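# Fork the loose switch onto the yellow-taped rack rails

## Task

Carry the unscrewed switch with the fork and slide it all the way into the rack slot whose two rails carry yellow tape. The rack is loose on the table. It must not tilt beyond a small amount, which counts as failure, and it must be back in its starting place at the end.

## Robot and tools

ROBOT. One six-joint arm (Elite-style, UR-like chain: shoulder pan, shoulder lift, elbow, wrist 1, wrist 2, wrist 3) on a base at (0, 0, +0.094) m, tilted very slightly. Its tool is a rigid steel lifting fork with no motor or sensor, so nothing in a call opens or closes anything. A load stays on only through gravity and friction. Two blades, 240 mm long, 30 mm wide, 8 mm thick and 110 mm apart, point along the tool frame's -y. The load-bearing faces look along tool -z, so the blades are level when tool +z points straight down. Blade tips sit 120 mm toward tool -y from the tool point and the upright back legs 120 mm toward +y. A block juts about 10 cm toward tool -y from the last joint's axis and rotates with the fork. If the tips droop, the load slides off. A heavy load makes the tool point sag and tilt; compare reported and commanded poses and correct.

FRAME. Everything is in the scene frame: origin on the table top under the base, +z up, +y to the left when facing +x. The tool point (end_effector_position) lies between the tines, halfway along them, on the carrying plane. Reported positions may be off by a few cm, more at long reach.

execute_actions(actions, cameras). actions is one list for the single arm: a sequence of actions, each a table of up to 15 rows; each row is one 1/30 s control step and each action lasts 0.5 s (a short table repeats its final row). A row is six numbers in [-1, 1]: dx, dy, dz, rx, ry, rz. They are an offset, not a pose: the target is the Hand target as it stood when that action began, shifted along scene axes; every row in an action counts from that same start. 1.0 equals 0.6 m for dx, dy, dz and 180 degrees for the rotation vector rx, ry, rz, which turns about the Hand target's position. Sending the same offset twice moves twice. Images appear only if actions is empty or cameras names them. cameras: list of names, ["all"], [] for none.

move(target, speed, blend, blocking, cameras). target is one six-number row or a list of up to 15 rows, same scale and axes as above, every row an offset from the Hand target at the start of the move (not chained). speed: m/s, 0.002 to 3.2, default 0.25, rotation capped at twice that in rad/s; one value or one per target. blend: corner rounding radius in m for lists, 0 (default) means stop at each point. Paths are straight, at least 0.5 s long, cut short beyond 10 s, and ignore obstacles. The real tool lags and can overshoot the stated speed, especially with the arm stretched. Steer around the base rather than past it, or the shoulder posture can flip. blocking=false returns after about 0.5 s while motion continues. The extra move: line reports done (within 3 mm and 2 degrees), off_target, moving, held or fault, plus limits such as paced (pose clipped) or held (steps withheld).

wait(seconds 0 to 10): scene runs, arm holds its command; a running move may finish early. stop(): brakes a running move, needing some distance. zoom_image(camera, region): camera is cam_head_left, cam_head_right or cam_wrist; region [x0, y0, x1, y1] in pixels of that camera's newest image, at most 504 by 504. read_manual(section="licences") gives only licence text. finished_scene(scene) ends the scene for good; scene is 1 or 2.

RESULTS. Each result gives end_effector_position (m), end_effector_quat_wxyz, velocities, the Hand target (your last command after clipping, the base for the next offsets), Joint positions, Joint velocities (may say within noise), and joint torques that include the arm's own weight and carry offsets and noise. The tool often rests short of the Hand target; waiting will not fix it, but another action (even zeros) or an offset for the gap will. Commanded orientation is limited each step to 32 degrees from the measured one. Motion trails commands by about 0.15 s. MOTOR HOT appears at 70 °C; at 85 °C an OVER-TEMPERATURE FAULT locks the arm 30 to 60 s or more. Holding loads, stretching out or pressing against something heats motors.

CAMERAS. cam_head_left and cam_head_right (fixed, on a shared bar) and cam_wrist, each 672x504; calibrations are given in OpenCV form and may be slightly off.

AVOID. Contact force near 150 N (plus or minus 25) or joint torque at its limit (293, 293, 133, 49.8, 49.8, 49.8 N m, load weight included) halts the arm for 10 s. The arm is stiff: aiming even slightly beyond a firm contact can fault it, and faster approaches hit harder. To stop pressing, command back past the tool's actual spot. Do not bump or tip the unanchored rack, drop the switch, let it fall from height, or leave anything off the table. Small random nudges to loose parts may occur. Smooth, quick, low-effort motion is preferred.

Each tool is called after ">>>" by a JSON object that holds its "name" and its "arguments".

## Session

>>> {"name": "execute_actions", "arguments": {"actions": []}}

Scene clock: 0.00 s.
end_effector_position=(+0.6600, +0.2529, +0.3169) end_effector_quat_wxyz=(+0.049, +0.971, +0.235, +0.002)
Joint positions: [3.144 -1.402 1.911 -2.097 -1.658 1.049]
Joint velocities: within noise
Joint torques (N m): no reading
Hand target: +0.6600, +0.2529, +0.3169; +0.049, +0.971, +0.235, +0.002

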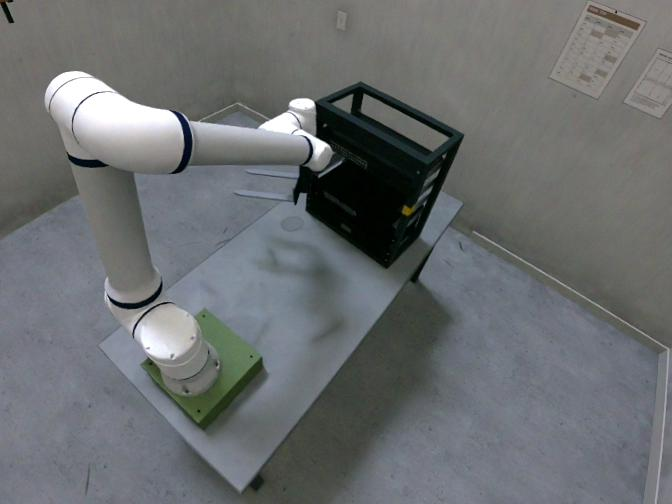

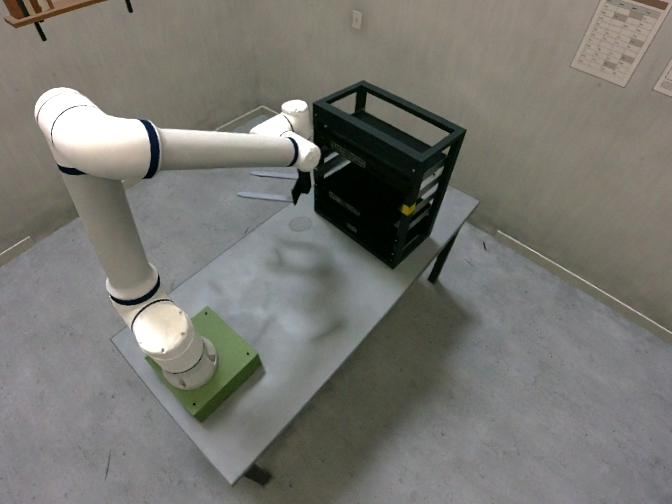

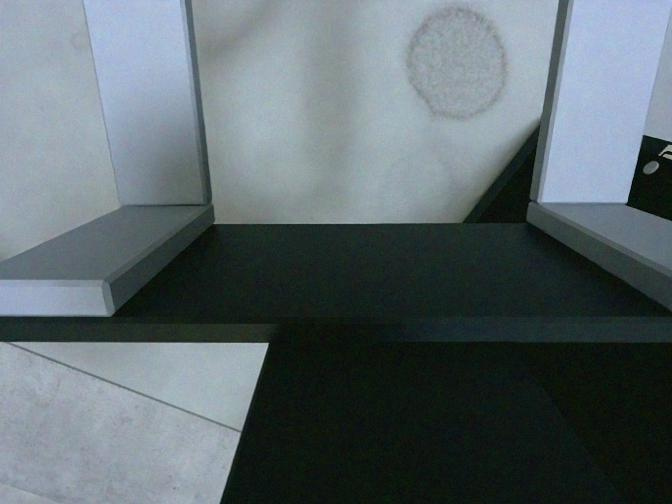

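>>> {"name": "zoom_image", "arguments": {"camera": "cam_head_left", "region": [220, 70, 480, 280]}}

>>> {"name": "zoom_image", "arguments": {"camera": "cam_head_right", "region": [220, 70, 480, 280]}}

>>> {"name": "zoom_image", "arguments": {"camera": "cam_wrist", "region": [170, 0, 672, 504]}}

Scaled by 1.938.

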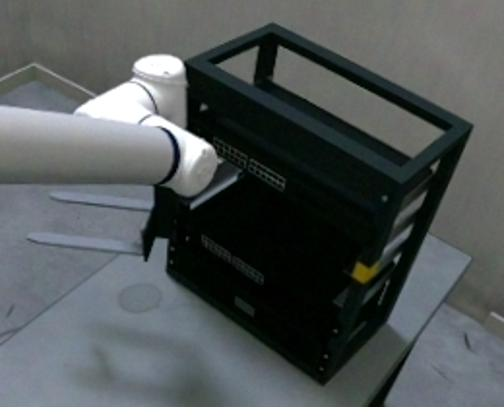

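Scaled by 1.938.

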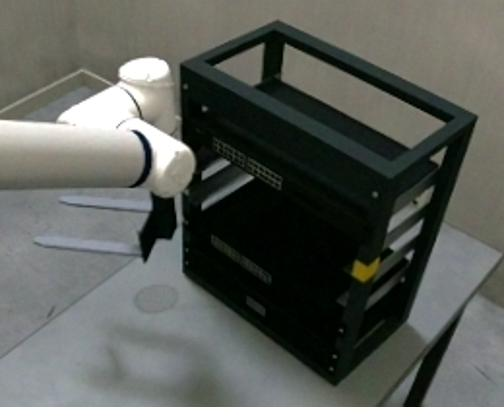

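Scaled by 1.000.

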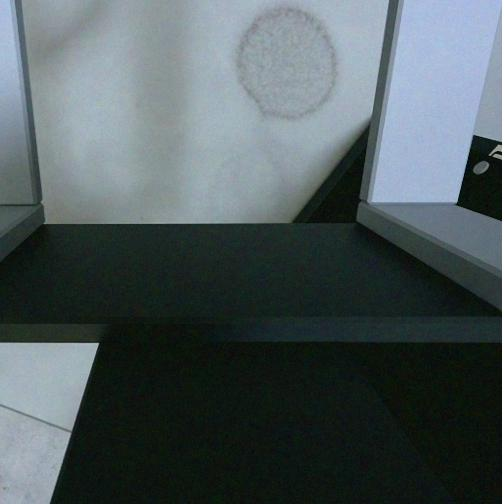

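>>> {"name": "move", "arguments": {"target": [[-0.467,0,0.133,0,0,0],[-0.183,-0.422,0.222,0.0275,-0.0253,-0.6506]], "blend": [0.05,0], "speed": [0.35,0.35], "cameras": ["all"]}}

Scene clock: 58.07 s.
end_effector_position=(+0.5501, -0.0003, +0.4501) end_effector_quat_wxyz=(+0.000, +0.708, -0.707, +0.000)
Joint positions: [2.727 -2.109 2.237 -1.684 -1.57 2.68]
Joint torques (N m): [9.74 4.83 -101.75 -10.06 -1.64 3.31]
Hand target: +0.5502, -0.0003, +0.4501; +0.000, +0.707, -0.707, +0.000
Off the commanded pose: 0.000 m, 0 deg.
move: done
camera_calibration:
cam_wrist: T_world_to_cam=[[-0.0119957, -0.999559, -0.0271802, 0.0280681], [-0.938138, 0.00184311, 0.346257, 0.231644], [-0.346054, 0.0296524, -0.937746, 0.706816], [0, 0, 0, 1]] pos_world=[0.462247, 0.00666991, 0.583369]

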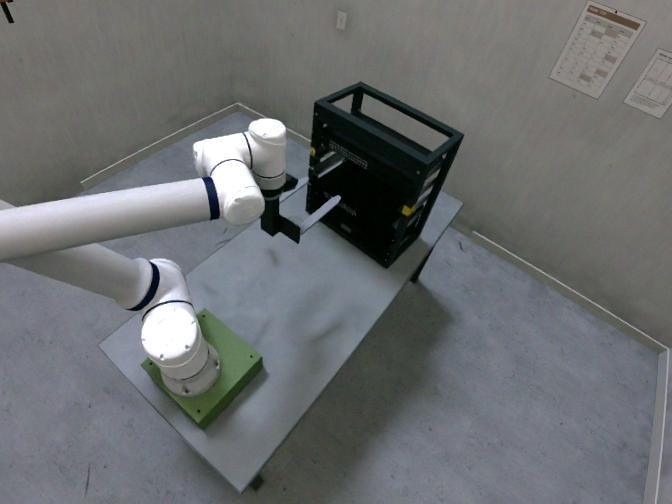

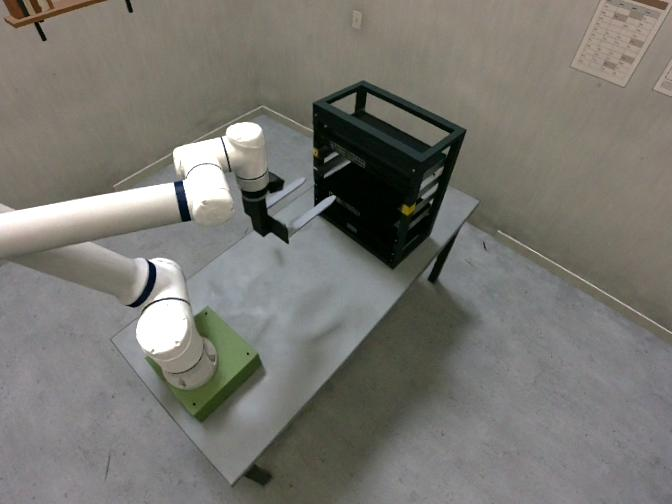

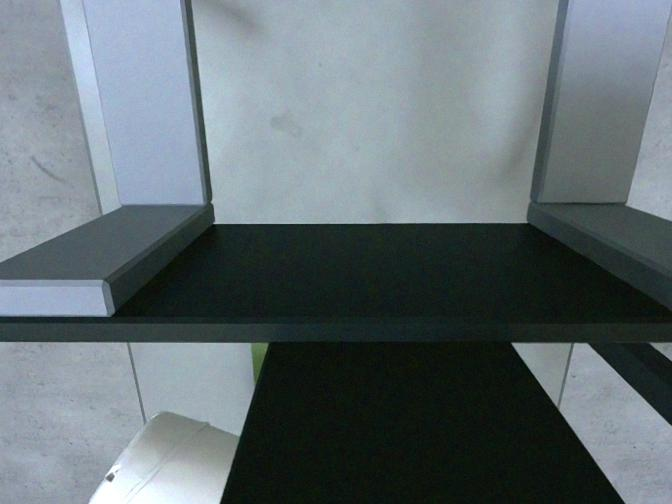

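>>> {"name": "zoom_image", "arguments": {"camera": "cam_head_right", "region": [290, 70, 480, 280]}}

>>> {"name": "zoom_image", "arguments": {"camera": "cam_head_left", "region": [290, 70, 480, 280]}}

Scaled by 2.400.

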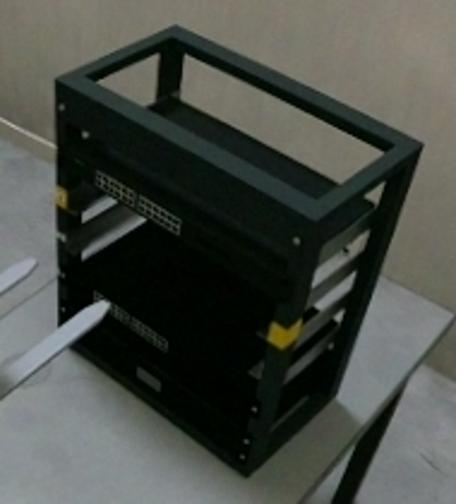

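Scaled by 2.400.

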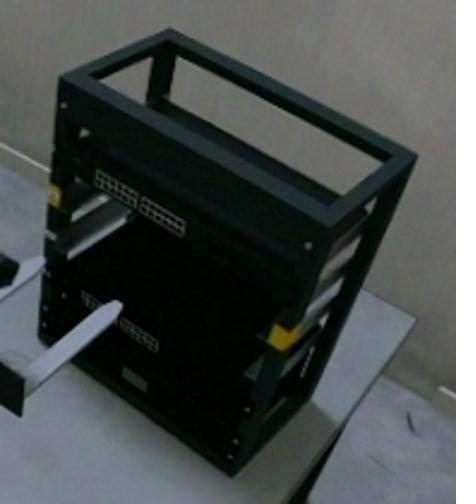

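>>> {"name": "move", "arguments": {"target": [0.183,0,0.083,0,-0.5,0], "speed": 0.4, "cameras": ["all"]}}

Scene clock: 70.77 s.
end_effector_position=(+0.6600, -0.0003, +0.4999) end_effector_quat_wxyz=(+0.500, -0.500, +0.500, -0.500)
Joint positions: [2.677 -0.983 2.591 -4.734 -1.06 3.14]
Joint torques (N m): [9.72 -46.5 -19.27 -8.81 -2.35 3.19]
Hand target: +0.6600, -0.0003, +0.4999; +0.500, -0.500, +0.500, -0.500
Off the commanded pose: 0.000 m, 0 deg.
move: done
camera_calibration:
cam_wrist: T_world_to_cam=[[0.0272973, -0.999552, -0.0122598, -0.00265753], [-0.346556, 0.00204089, -0.938027, 0.569005], [0.937632, 0.0298543, -0.346345, -0.351275], [0, 0, 0, 1]] pos_world=[0.526632, 0.00666946, 0.412047]

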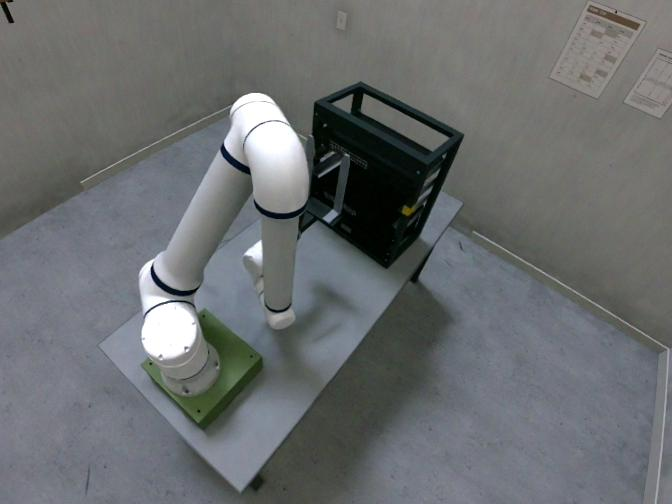

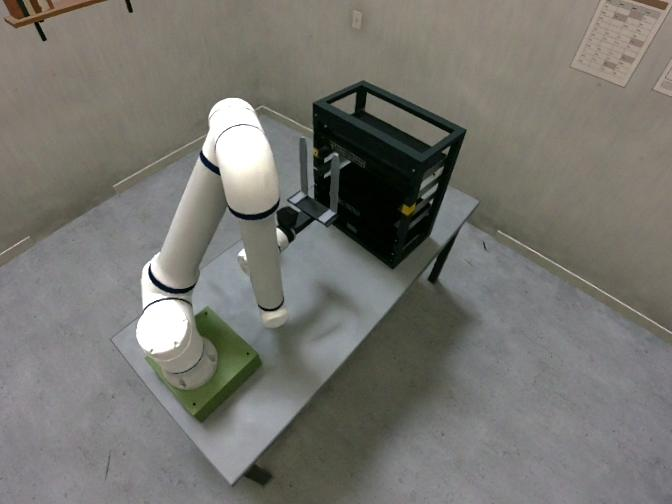

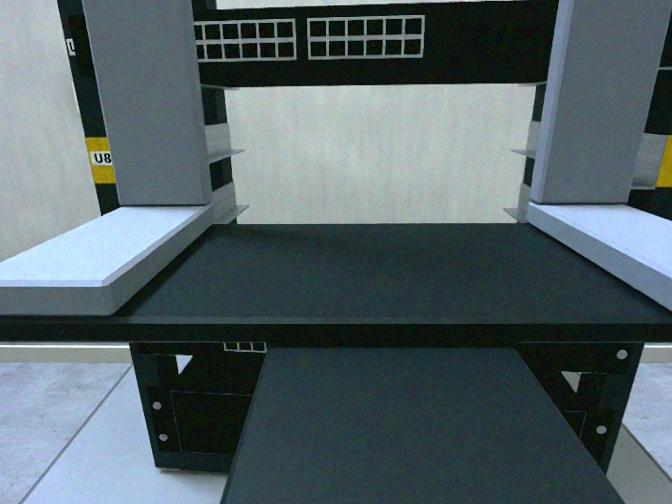

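>>> {"name": "zoom_image", "arguments": {"camera": "cam_wrist", "region": [40, 0, 340, 225]}}

>>> {"name": "zoom_image", "arguments": {"camera": "cam_wrist", "region": [372, 0, 672, 225]}}

>>> {"name": "zoom_image", "arguments": {"camera": "cam_wrist", "region": [100, 320, 672, 504]}}

Scaled by 1.680.

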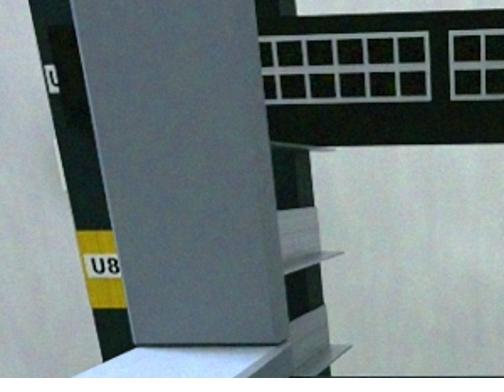

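Scaled by 1.680.

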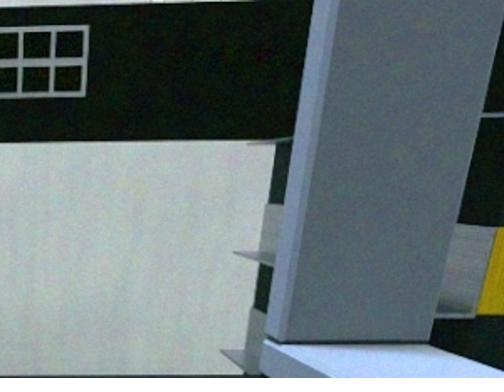

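Region (100, 320, 672, 504) is 572x184 pixels. A region can be at most 504 by 504 pixels.

>>> {"name": "move", "arguments": {"target": [0,0.283,0.08,0,0,0], "speed": 0.4, "cameras": ["cam_wrist"]}}

>>> {"name": "zoom_image", "arguments": {"camera": "cam_wrist", "region": [150, 0, 600, 240]}}

>>> {"name": "move", "arguments": {"target": [0,-0.583,0,0,0,0], "speed": 0.4, "cameras": ["cam_wrist"]}}

>>> {"name": "zoom_image", "arguments": {"camera": "cam_wrist", "region": [150, 0, 600, 240]}}

Scene clock: 86.57 s.
end_effector_position=(+0.6600, +0.1694, +0.5478) end_effector_quat_wxyz=(+0.500, -0.500, +0.500, -0.500)
Joint positions: [3.159 -1.12 2.526 -4.535 -1.542 3.147]
Joint torques (N m): [10.33 -76.47 -36.87 -4.76 -2.39 3.47]
Hand target: +0.6600, +0.1695, +0.5479; +0.500, -0.500, +0.500, -0.500
Off the commanded pose: 0.000 m, 0 deg.
move: done
camera_calibration:
cam_wrist: T_world_to_cam=[[0.0273013, -0.999552, -0.0122512, 0.167548], [-0.34626, 0.0020409, -0.938136, 0.613484], [0.937741, 0.0298544, -0.346049, -0.339945], [0, 0, 0, 1]] pos_world=[0.526631, 0.176369, 0.459947]
Images, in order (width x height): cam_wrist 672x504.

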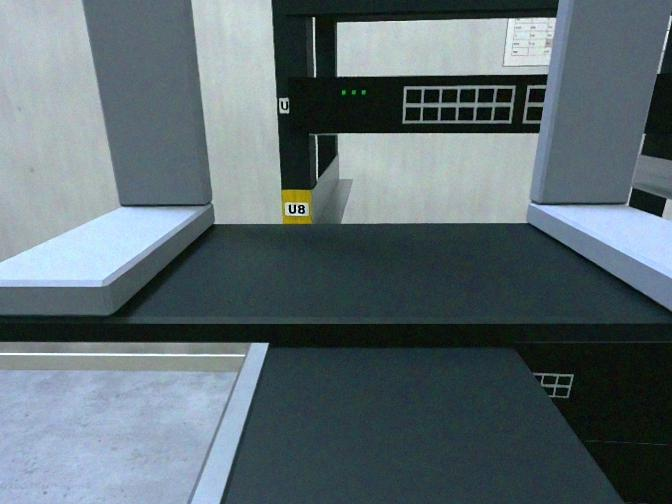

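Scaled by 1.120.

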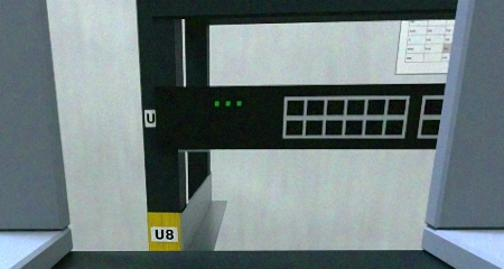

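Scene clock: 88.27 s.
end_effector_position=(+0.6600, -0.1801, +0.5479) end_effector_quat_wxyz=(+0.500, -0.500, +0.500, -0.500)
Joint positions: [2.281 -1.11 2.514 -4.525 -0.664 3.131]
Joint torques (N m): [-20.06 -45.59 -32.96 -1.57 1.35 -2.06]
Hand target: +0.6600, -0.1803, +0.5479; +0.500, -0.500, +0.500, -0.500
Off the commanded pose: 0.000 m, 0 deg.
move: done
camera_calibration:
cam_wrist: T_world_to_cam=[[0.0270799, -0.999558, -0.0122768, -0.181668], [-0.346261, 0.00214157, -0.938136, 0.614215], [0.937747, 0.0296556, -0.34605, -0.329548], [0, 0, 0, 1]] pos_world=[0.526631, -0.17313, 0.459947]
Images, in order (width x height): cam_wrist 672x504.

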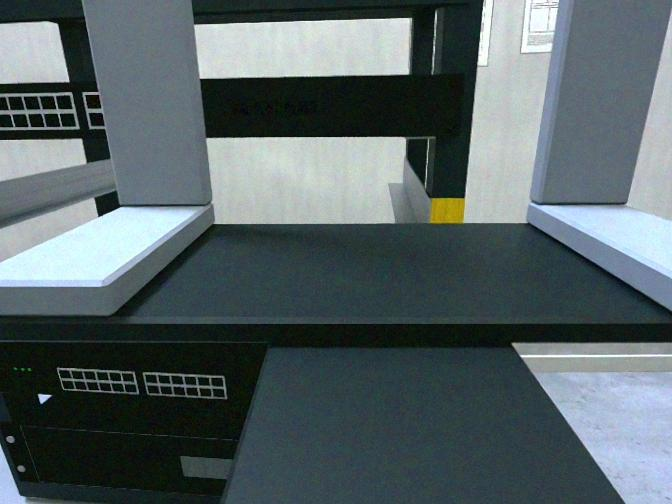

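Scaled by 1.120.

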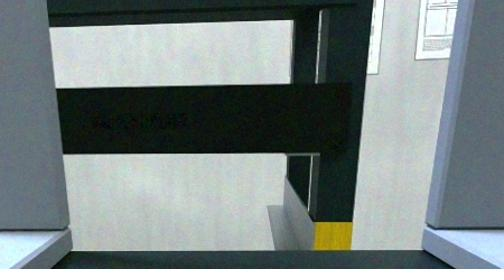

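>>> {"name": "move", "arguments": {"target": [0.1,0.0,-0.28,0,0.16667,0], "speed": 0.4, "cameras": ["cam_wrist"]}}

>>> {"name": "zoom_image", "arguments": {"camera": "cam_wrist", "region": [150, 0, 600, 240]}}

>>> {"name": "move", "arguments": {"target": [0,0.583,0,0,0,0], "speed": 0.4, "cameras": ["cam_wrist"]}}

>>> {"name": "zoom_image", "arguments": {"camera": "cam_wrist", "region": [150, 0, 600, 240]}}

Scene clock: 99.33 s.
end_effector_position=(+0.7200, -0.1803, +0.3799) end_effector_quat_wxyz=(-0.354, +0.613, -0.612, +0.354)
Joint positions: [2.331 -1.226 2.606 -3.783 -0.86 2.612]
Joint torques (N m): [10.05 -67.15 -40.95 -6.28 1.32 -2.24]
Hand target: +0.7200, -0.1803, +0.3799; -0.354, +0.613, -0.612, +0.354
Off the commanded pose: 0.000 m, 0 deg.
move: done
camera_calibration:
cam_wrist: T_world_to_cam=[[0.0173821, -0.999555, -0.0242457, -0.174016], [-0.768833, 0.0021408, -0.639446, 0.668227], [0.639213, 0.0297558, -0.768454, -0.0685126], [0, 0, 0, 1]] pos_world=[0.560574, -0.17333, 0.370427]
Images, in order (width x height): cam_wrist 672x504.

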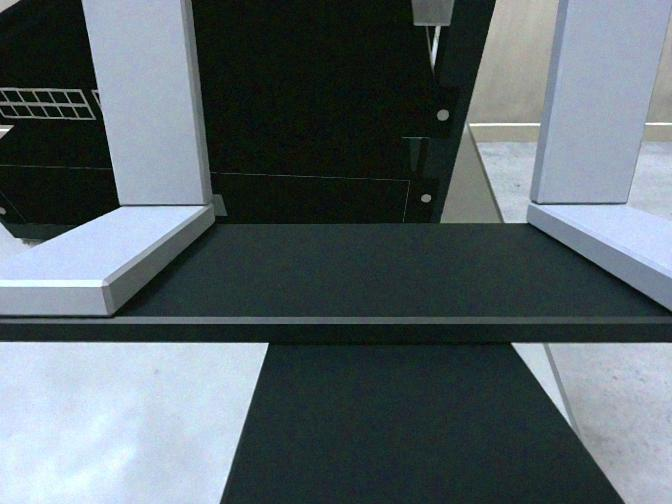

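Scaled by 1.120.

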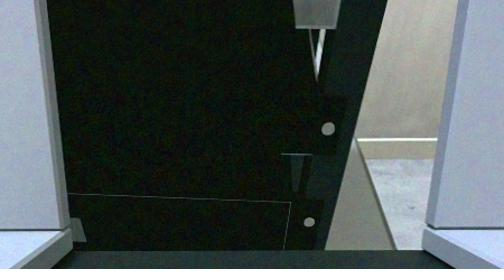

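Scene clock: 101.10 s.
end_effector_position=(+0.7200, +0.1694, +0.3799) end_effector_quat_wxyz=(-0.354, +0.613, -0.612, +0.354)
Joint positions: [3.161 -1.183 2.585 -4.008 -1.544 3.133]
Joint torques (N m): [9.82 -44.88 -40.71 -8.05 -2.25 3.3]
Hand target: +0.7200, +0.1695, +0.3799; -0.354, +0.613, -0.612, +0.354
Off the commanded pose: 0.000 m, 0 deg.
move: done
camera_calibration:
cam_wrist: T_world_to_cam=[[0.0175185, -0.999552, -0.0242603, 0.175457], [-0.768922, 0.00204104, -0.639339, 0.667507], [0.639102, 0.0298545, -0.768542, -0.0788407], [0, 0, 0, 1]] pos_world=[0.560575, 0.176369, 0.370427]
Images, in order (width x height): cam_wrist 672x504.

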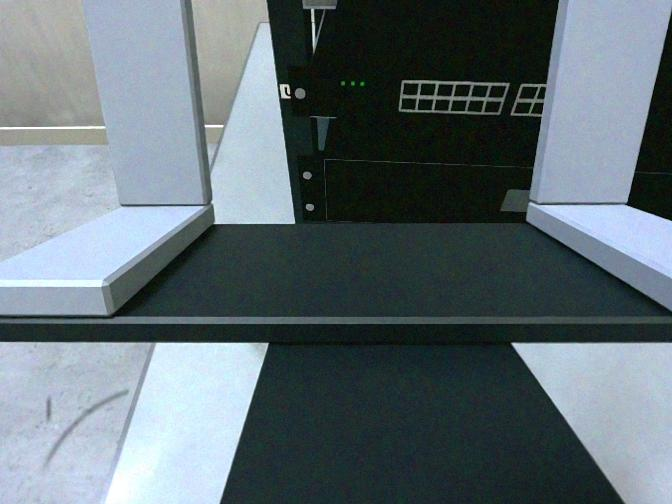

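Scaled by 1.120.

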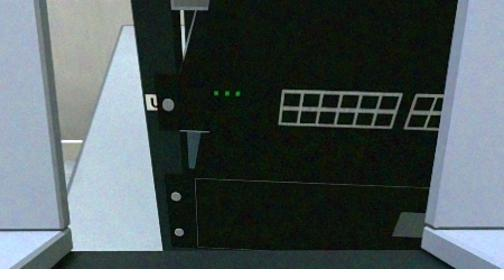

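>>> {"name": "move", "arguments": {"target": [-0.2,-0.1,0.2,0,-0.16667,0], "speed": 0.4, "cameras": ["cam_wrist"]}}

>>> {"name": "zoom_image", "arguments": {"camera": "cam_wrist", "region": [200, 40, 400, 240]}}

>>> {"name": "zoom_image", "arguments": {"camera": "cam_wrist", "region": [340, 40, 540, 240]}}

>>> {"name": "move", "arguments": {"target": [0.233,0,0,0,0,0], "speed": 0.4, "cameras": ["cam_wrist"]}}

>>> {"name": "zoom_image", "arguments": {"camera": "cam_wrist", "region": [200, 40, 400, 240]}}

>>> {"name": "zoom_image", "arguments": {"camera": "cam_wrist", "region": [340, 40, 540, 240]}}

Scene clock: 138.40 s.
end_effector_position=(+0.6000, +0.1096, +0.4998) end_effector_quat_wxyz=(+0.500, -0.500, +0.500, -0.500)
Joint positions: [2.948 -0.974 2.675 -4.829 -1.331 3.144]
Joint torques (N m): [-21.24 -43.59 -12.82 -9.82 1.85 3.35]
Hand target: +0.6000, +0.1095, +0.4999; +0.500, -0.500, +0.500, -0.500
Off the commanded pose: 0.000 m, 0 deg.
move: done
camera_calibration:
cam_wrist: T_world_to_cam=[[0.0270754, -0.999558, -0.0122867, 0.108943], [-0.346557, 0.00214301, -0.938026, 0.547917], [0.937638, 0.0296555, -0.346346, -0.298406], [0, 0, 0, 1]] pos_world=[0.466731, 0.11657, 0.411947]
Images, in order (width x height): cam_wrist 672x504.

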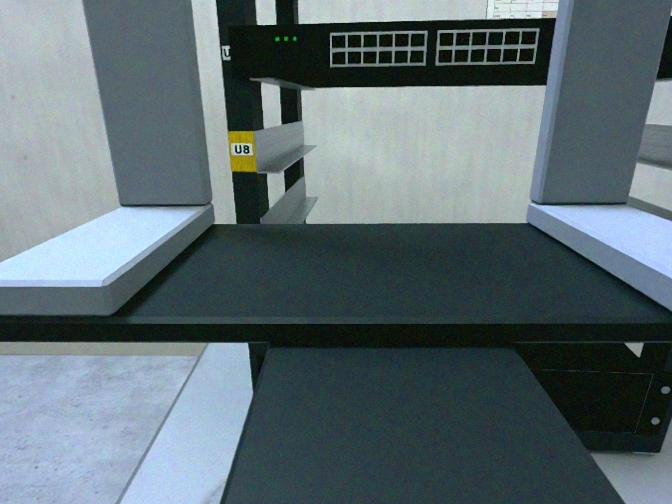

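Scaled by 2.520.

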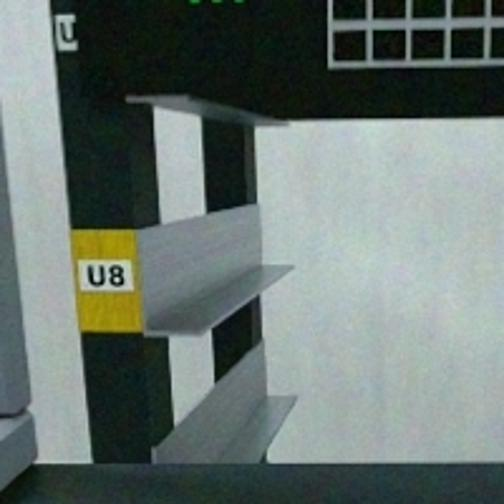

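Scaled by 2.520.

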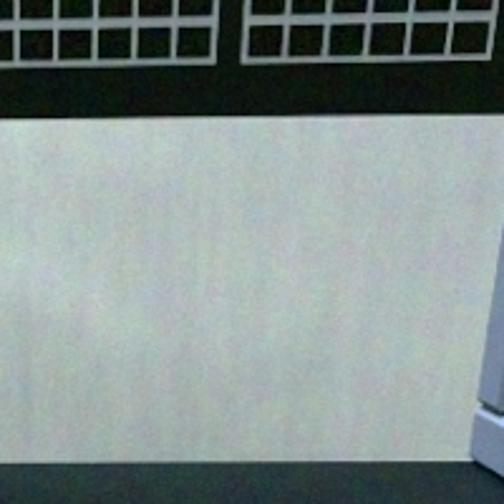

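Scene clock: 139.57 s.
end_effector_position=(+0.7396, +0.1095, +0.4999) end_effector_quat_wxyz=(+0.500, -0.500, +0.500, -0.500)
Joint positions: [3.028 -0.969 2.409 -4.569 -1.41 3.146]
Joint torques (N m): [10.16 -60.47 -33.77 -4.79 -2.28 3.44]
Hand target: +0.7398, +0.1095, +0.4999; +0.500, -0.500, +0.500, -0.500
Off the commanded pose: 0.000 m, 0 deg.
move: done
camera_calibration:
cam_wrist: T_world_to_cam=[[0.0272071, -0.999555, -0.0122176, 0.104954], [-0.34626, 0.00204197, -0.938137, 0.596173], [0.937744, 0.0297545, -0.34605, -0.429495], [0, 0, 0, 1]] pos_world=[0.606331, 0.11647, 0.411947]
Images, in order (width x height): cam_wrist 672x504.

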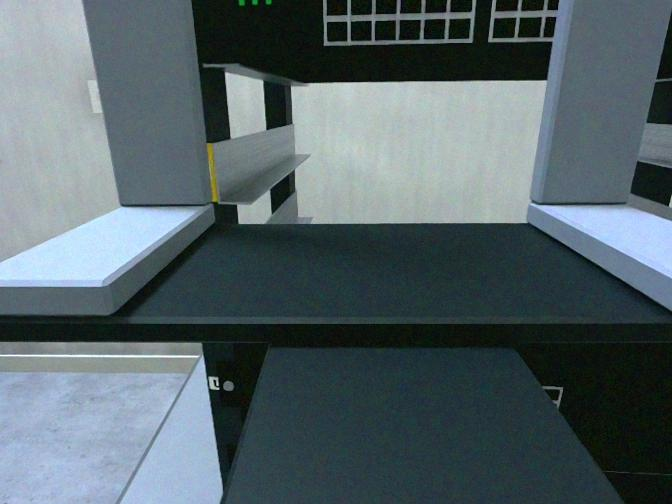

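Scaled by 2.520.

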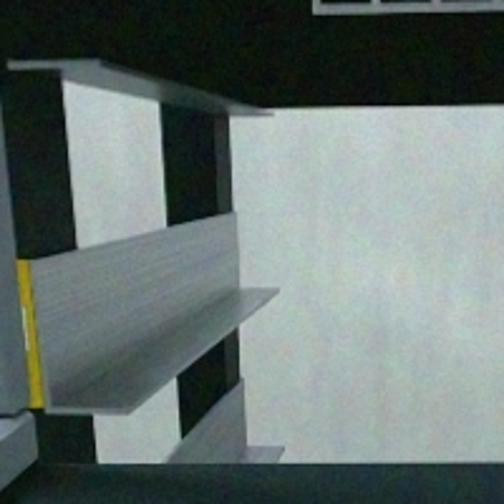

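Scaled by 2.520.

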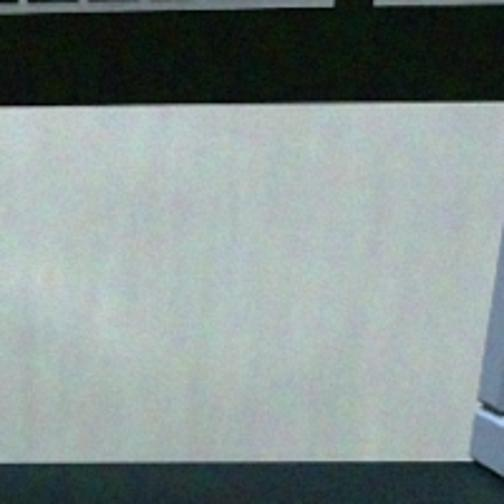

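>>> {"name": "zoom_image", "arguments": {"camera": "cam_wrist", "region": [60, 150, 260, 350]}}

>>> {"name": "zoom_image", "arguments": {"camera": "cam_wrist", "region": [472, 150, 672, 350]}}

>>> {"name": "zoom_image", "arguments": {"camera": "cam_wrist", "region": [60, 0, 260, 200]}}

>>> {"name": "zoom_image", "arguments": {"camera": "cam_wrist", "region": [472, 0, 672, 200]}}

Scaled by 2.520.

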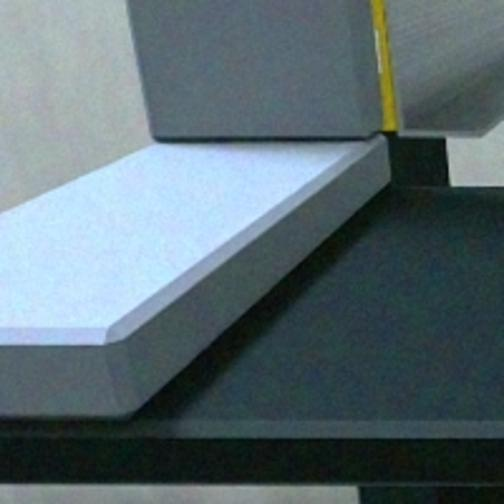

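Scaled by 2.520.

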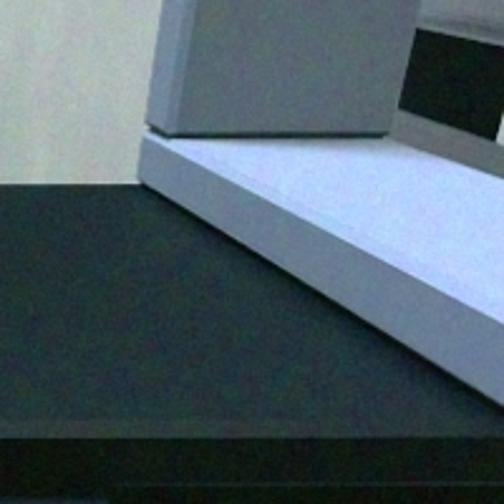

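Scaled by 2.520.

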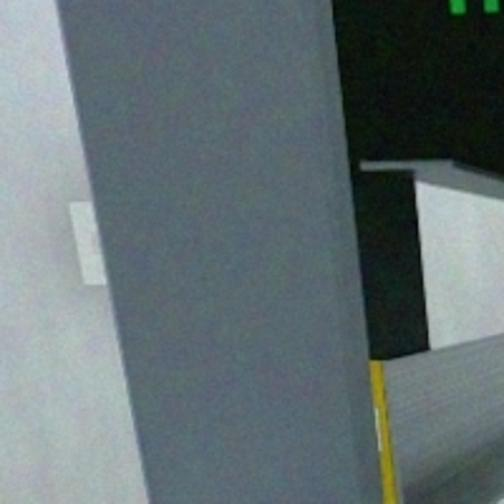

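Scaled by 2.520.

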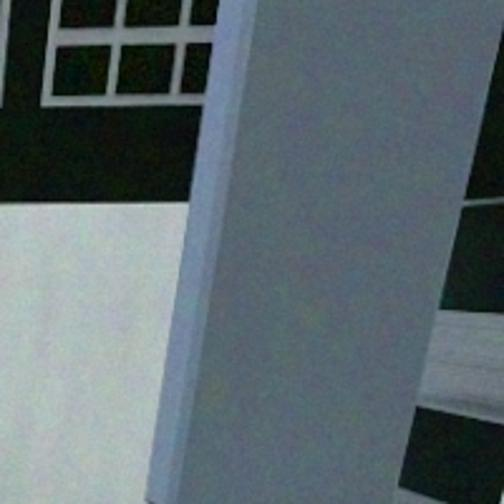

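>>> {"name": "move", "arguments": {"target": [-0.2,-0.48,0,0,0,0], "speed": 0.4, "cameras": ["cam_wrist"]}}

>>> {"name": "zoom_image", "arguments": {"camera": "cam_wrist", "region": [380, 40, 580, 240]}}

>>> {"name": "move", "arguments": {"target": [0.167,0,0,0,0,0], "speed": 0.4, "cameras": ["cam_wrist"]}}

>>> {"name": "zoom_image", "arguments": {"camera": "cam_wrist", "region": [380, 40, 580, 240]}}

Scene clock: 199.27 s.
end_effector_position=(+0.6198, -0.1784, +0.4999) end_effector_quat_wxyz=(+0.500, -0.500, +0.500, -0.500)
Joint positions: [2.189 -0.981 2.58 -4.717 -0.572 3.128]
Joint torques (N m): [-19.28 -74.05 -16.99 -1.5 2 -2.37]
Hand target: +0.6198, -0.1785, +0.4999; +0.500, -0.500, +0.500, -0.500
Off the commanded pose: 0.000 m, 0 deg.
move: done
camera_calibration:
cam_wrist: T_world_to_cam=[[0.0270794, -0.999558, -0.0122782, -0.179472], [-0.346261, 0.00214301, -0.938136, 0.555296], [0.937747, 0.0296556, -0.34605, -0.308605], [0, 0, 0, 1]] pos_world=[0.486531, -0.17143, 0.411947]
Images, in order (width x height): cam_wrist 672x504.

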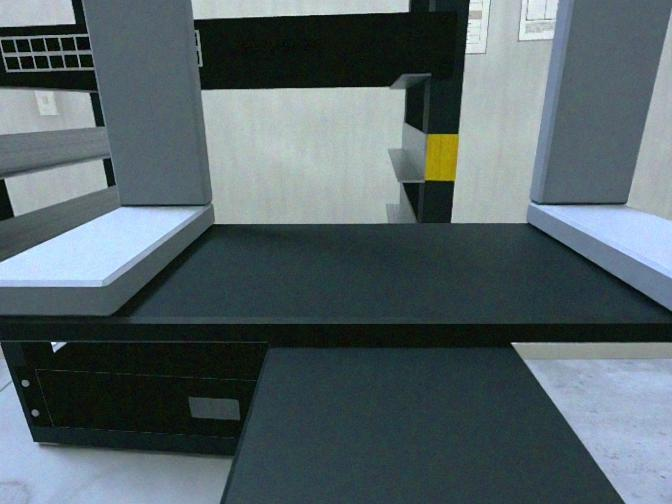

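Scaled by 2.520.

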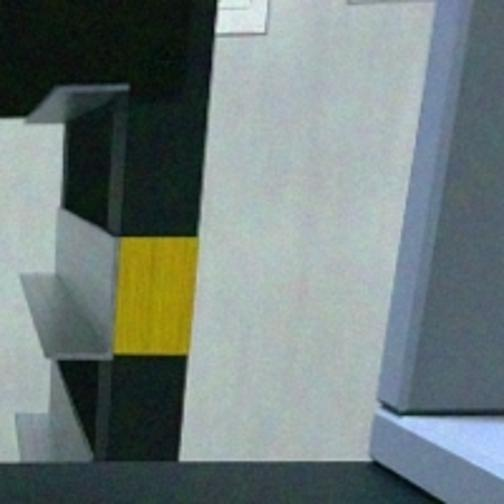

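Scene clock: 200.37 s.
end_effector_position=(+0.7198, -0.1785, +0.4999) end_effector_quat_wxyz=(+0.500, -0.500, +0.500, -0.500)
Joint positions: [2.396 -0.964 2.402 -4.562 -0.778 3.135]
Joint torques (N m): [11.49 -59.05 -31.21 -2 -2.06 3.23]
Hand target: +0.7200, -0.1785, +0.4999; +0.500, -0.500, +0.500, -0.500
Off the commanded pose: 0.000 m, 0 deg.
move: done
camera_calibration:
cam_wrist: T_world_to_cam=[[0.0272071, -0.999555, -0.0122176, -0.182376], [-0.34626, 0.00204197, -0.938137, 0.58987], [0.937744, 0.0297545, -0.34605, -0.402264], [0, 0, 0, 1]] pos_world=[0.586431, -0.17153, 0.411947]
Images, in order (width x height): cam_wrist 672x504.

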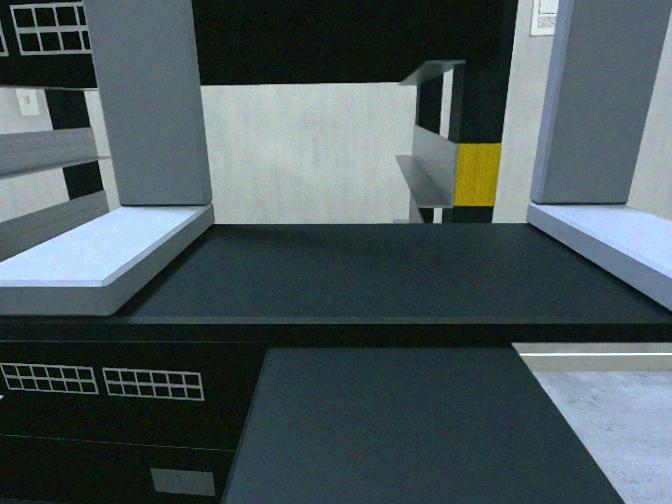

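Scaled by 2.520.

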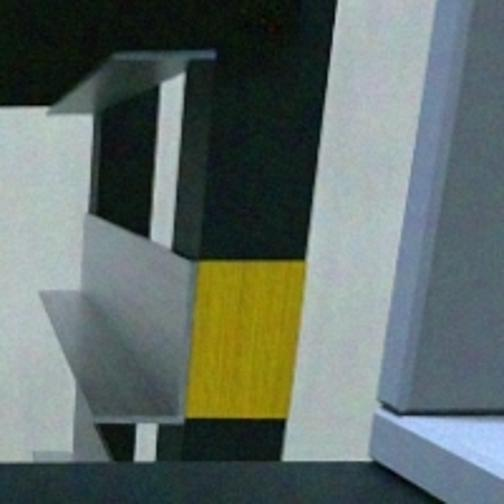

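>>> {"name": "move", "arguments": {"target": [[-0.283,0.1475,-0.05,0,0,0],[-0.2533,0.2958,-0.1267,0.017,0.4996,-0.017]], "blend": [0.05,0], "speed": [0.4,0.4], "cameras": ["all"]}}

>>> {"name": "zoom_image", "arguments": {"camera": "cam_head_left", "region": [220, 100, 420, 260]}}

>>> {"name": "zoom_image", "arguments": {"camera": "cam_head_right", "region": [220, 100, 420, 260]}}

Scene clock: 230.13 s.
end_effector_position=(+0.5948, -0.1044, +0.4810) end_effector_quat_wxyz=(+0.494, -0.504, +0.506, -0.495)
Joint positions: [2.256 -0.914 2.696 -4.867 -0.643 3.105]
Joint torques (N m): [10.32 -70.42 -2.49 -2.01 -2.01 3.22]
Hand target: +0.5949, -0.1045, +0.4810; +0.494, -0.504, +0.506, -0.495 (not the last commanded pose)
Off the commanded pose: 0.121 m, 89 deg.
move: held (a check stopped the path); path passed 0 of 2 targets; limits=held
pose unreachable: on one or more control steps of this call, first in action 0 (counted from 0), an arm could not follow its commanded pose, so it was not sent that pose on those steps. It may still have moved: this result reports where it is.
cause: moving toward the commanded pose would bring two parts of the arm too close to each other (joints 3 (elbow) to 5 (wrist 2) lie between them).
camera_calibration:
cam_wrist: T_world_to_cam=[[0.0231105, -0.999616, -0.0152754, -0.101267], [-0.365602, 0.00577061, -0.930753, 0.537059], [0.930484, 0.0270948, -0.365328, -0.280451], [0, 0, 0, 1]] pos_world=[0.459645, -0.0967285, 0.395866]

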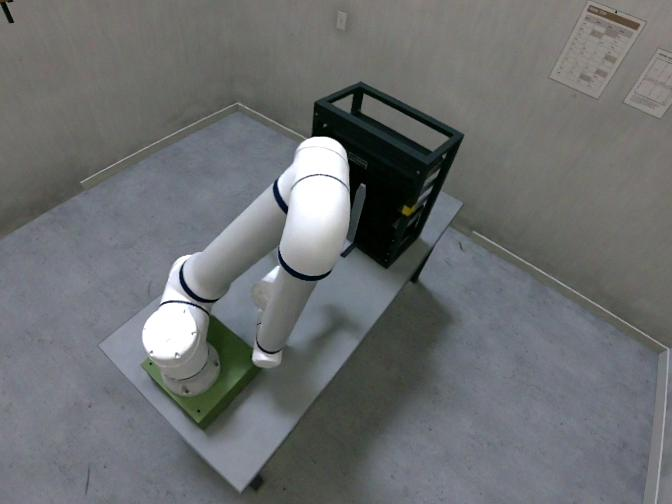

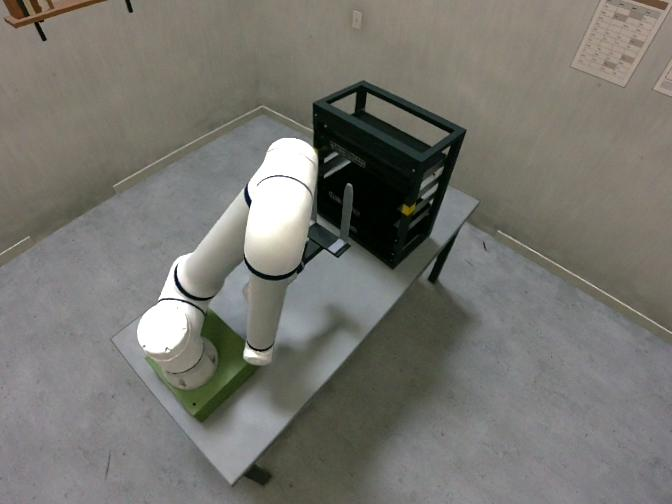

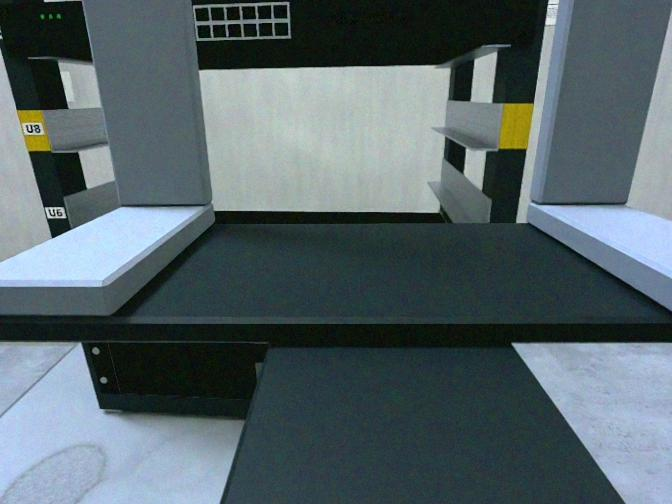

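Scaled by 2.520.

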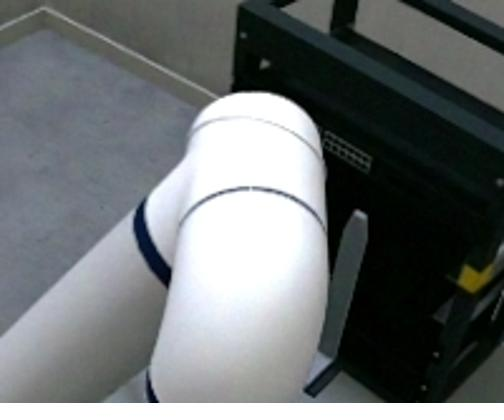

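Scaled by 2.520.

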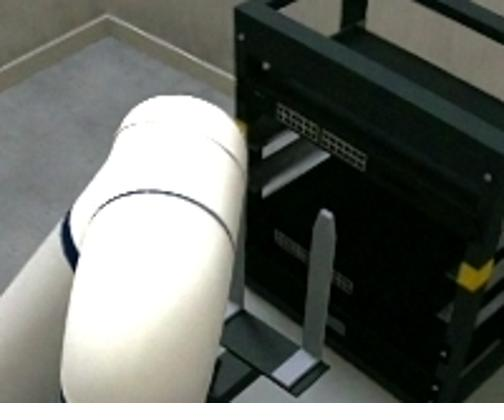

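>>> {"name": "move", "arguments": {"target": [[0.142,0.142,0.032,0.0086,0.247,-0.008],[-0.0448,0.1725,-0.095,0.0172,0.4933,-0.0161]], "blend": [0.03,0], "speed": [0.4,0.4], "cameras": ["all"]}}

>>> {"name": "zoom_image", "arguments": {"camera": "cam_head_left", "region": [220, 100, 420, 260]}}

>>> {"name": "zoom_image", "arguments": {"camera": "cam_head_right", "region": [220, 100, 420, 260]}}

Scene clock: 241.07 s.
end_effector_position=(+0.5680, -0.0010, +0.4241) end_effector_quat_wxyz=(+0.000, +0.683, -0.731, +0.000)
Joint positions: [2.772 -2.059 2.26 -1.758 -1.57 2.794]
Joint torques (N m): [8.92 0.68 -101 -4.99 -1.92 3.41]
Hand target: +0.5680, -0.0010, +0.4240; +0.000, +0.683, -0.731, +0.000
Off the commanded pose: 0.000 m, 0 deg.
move: done
camera_calibration:
cam_wrist: T_world_to_cam=[[-0.0813895, -0.996335, -0.0263281, 0.0659565], [-0.935738, 0.0672907, 0.346218, 0.256075], [-0.343177, 0.0528147, -0.937785, 0.687036], [0, 0, 0, 1]] pos_world=[0.480762, 0.0121976, 0.557371]

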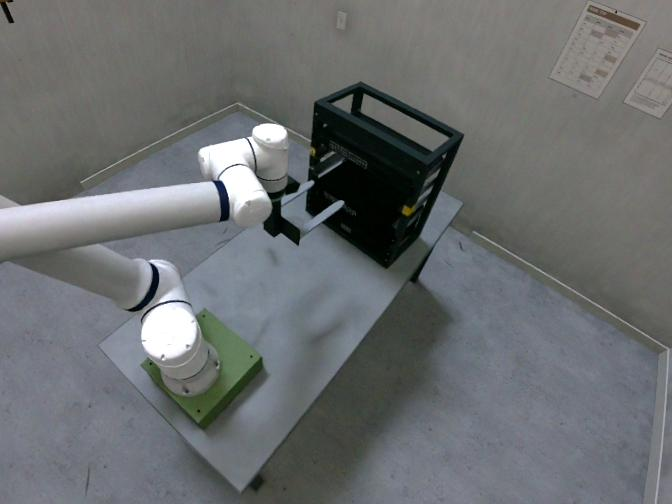

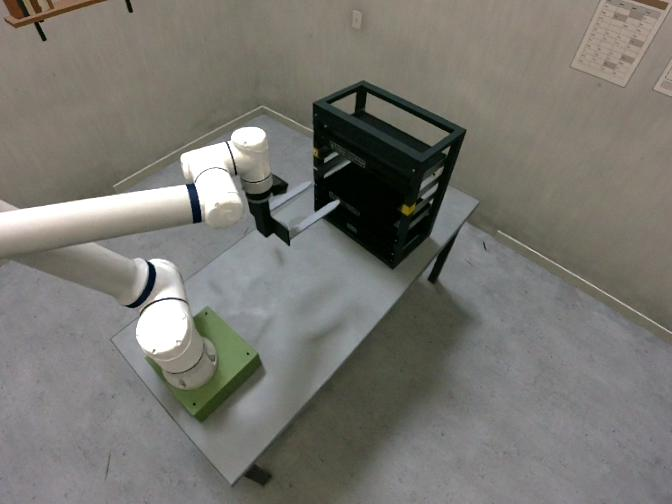

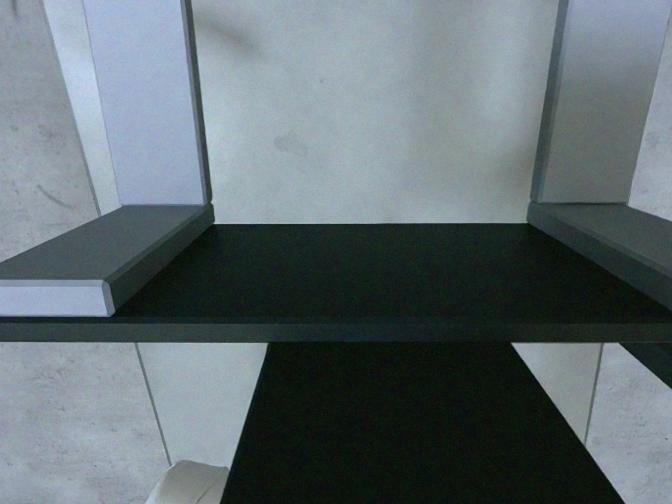

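Scaled by 2.520.

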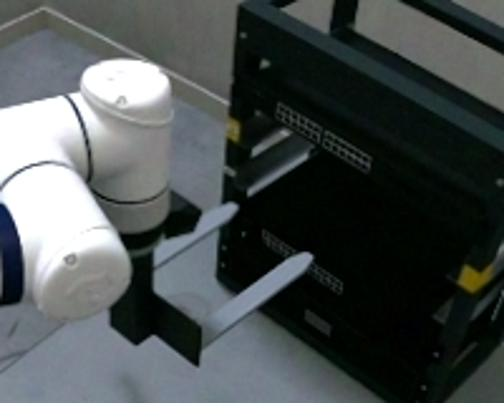

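Scaled by 2.520.

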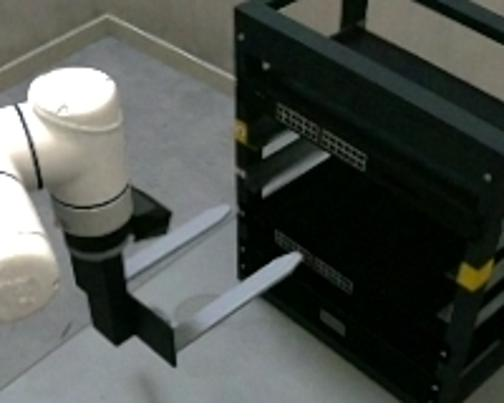

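>>> {"name": "zoom_image", "arguments": {"camera": "cam_head_left", "region": [300, 170, 360, 215]}}

>>> {"name": "zoom_image", "arguments": {"camera": "cam_head_left", "region": [370, 180, 430, 225]}}

>>> {"name": "zoom_image", "arguments": {"camera": "cam_head_right", "region": [300, 170, 360, 215]}}

>>> {"name": "zoom_image", "arguments": {"camera": "cam_head_right", "region": [370, 180, 430, 225]}}

Scaled by 8.400.

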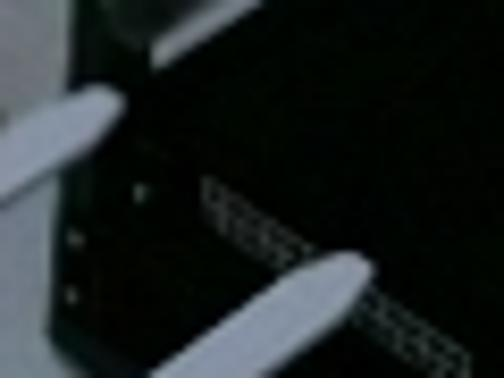

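Scaled by 8.400.

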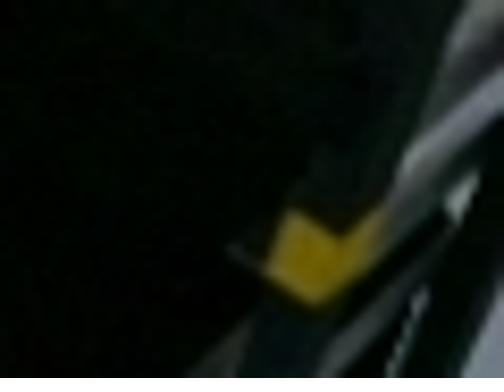

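Scaled by 8.400.

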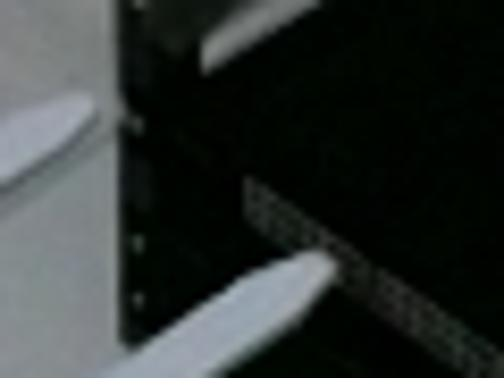

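Scaled by 8.400.

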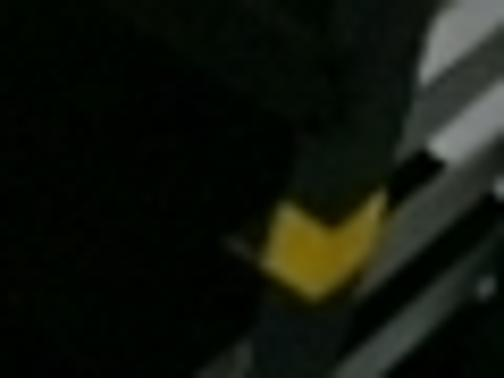

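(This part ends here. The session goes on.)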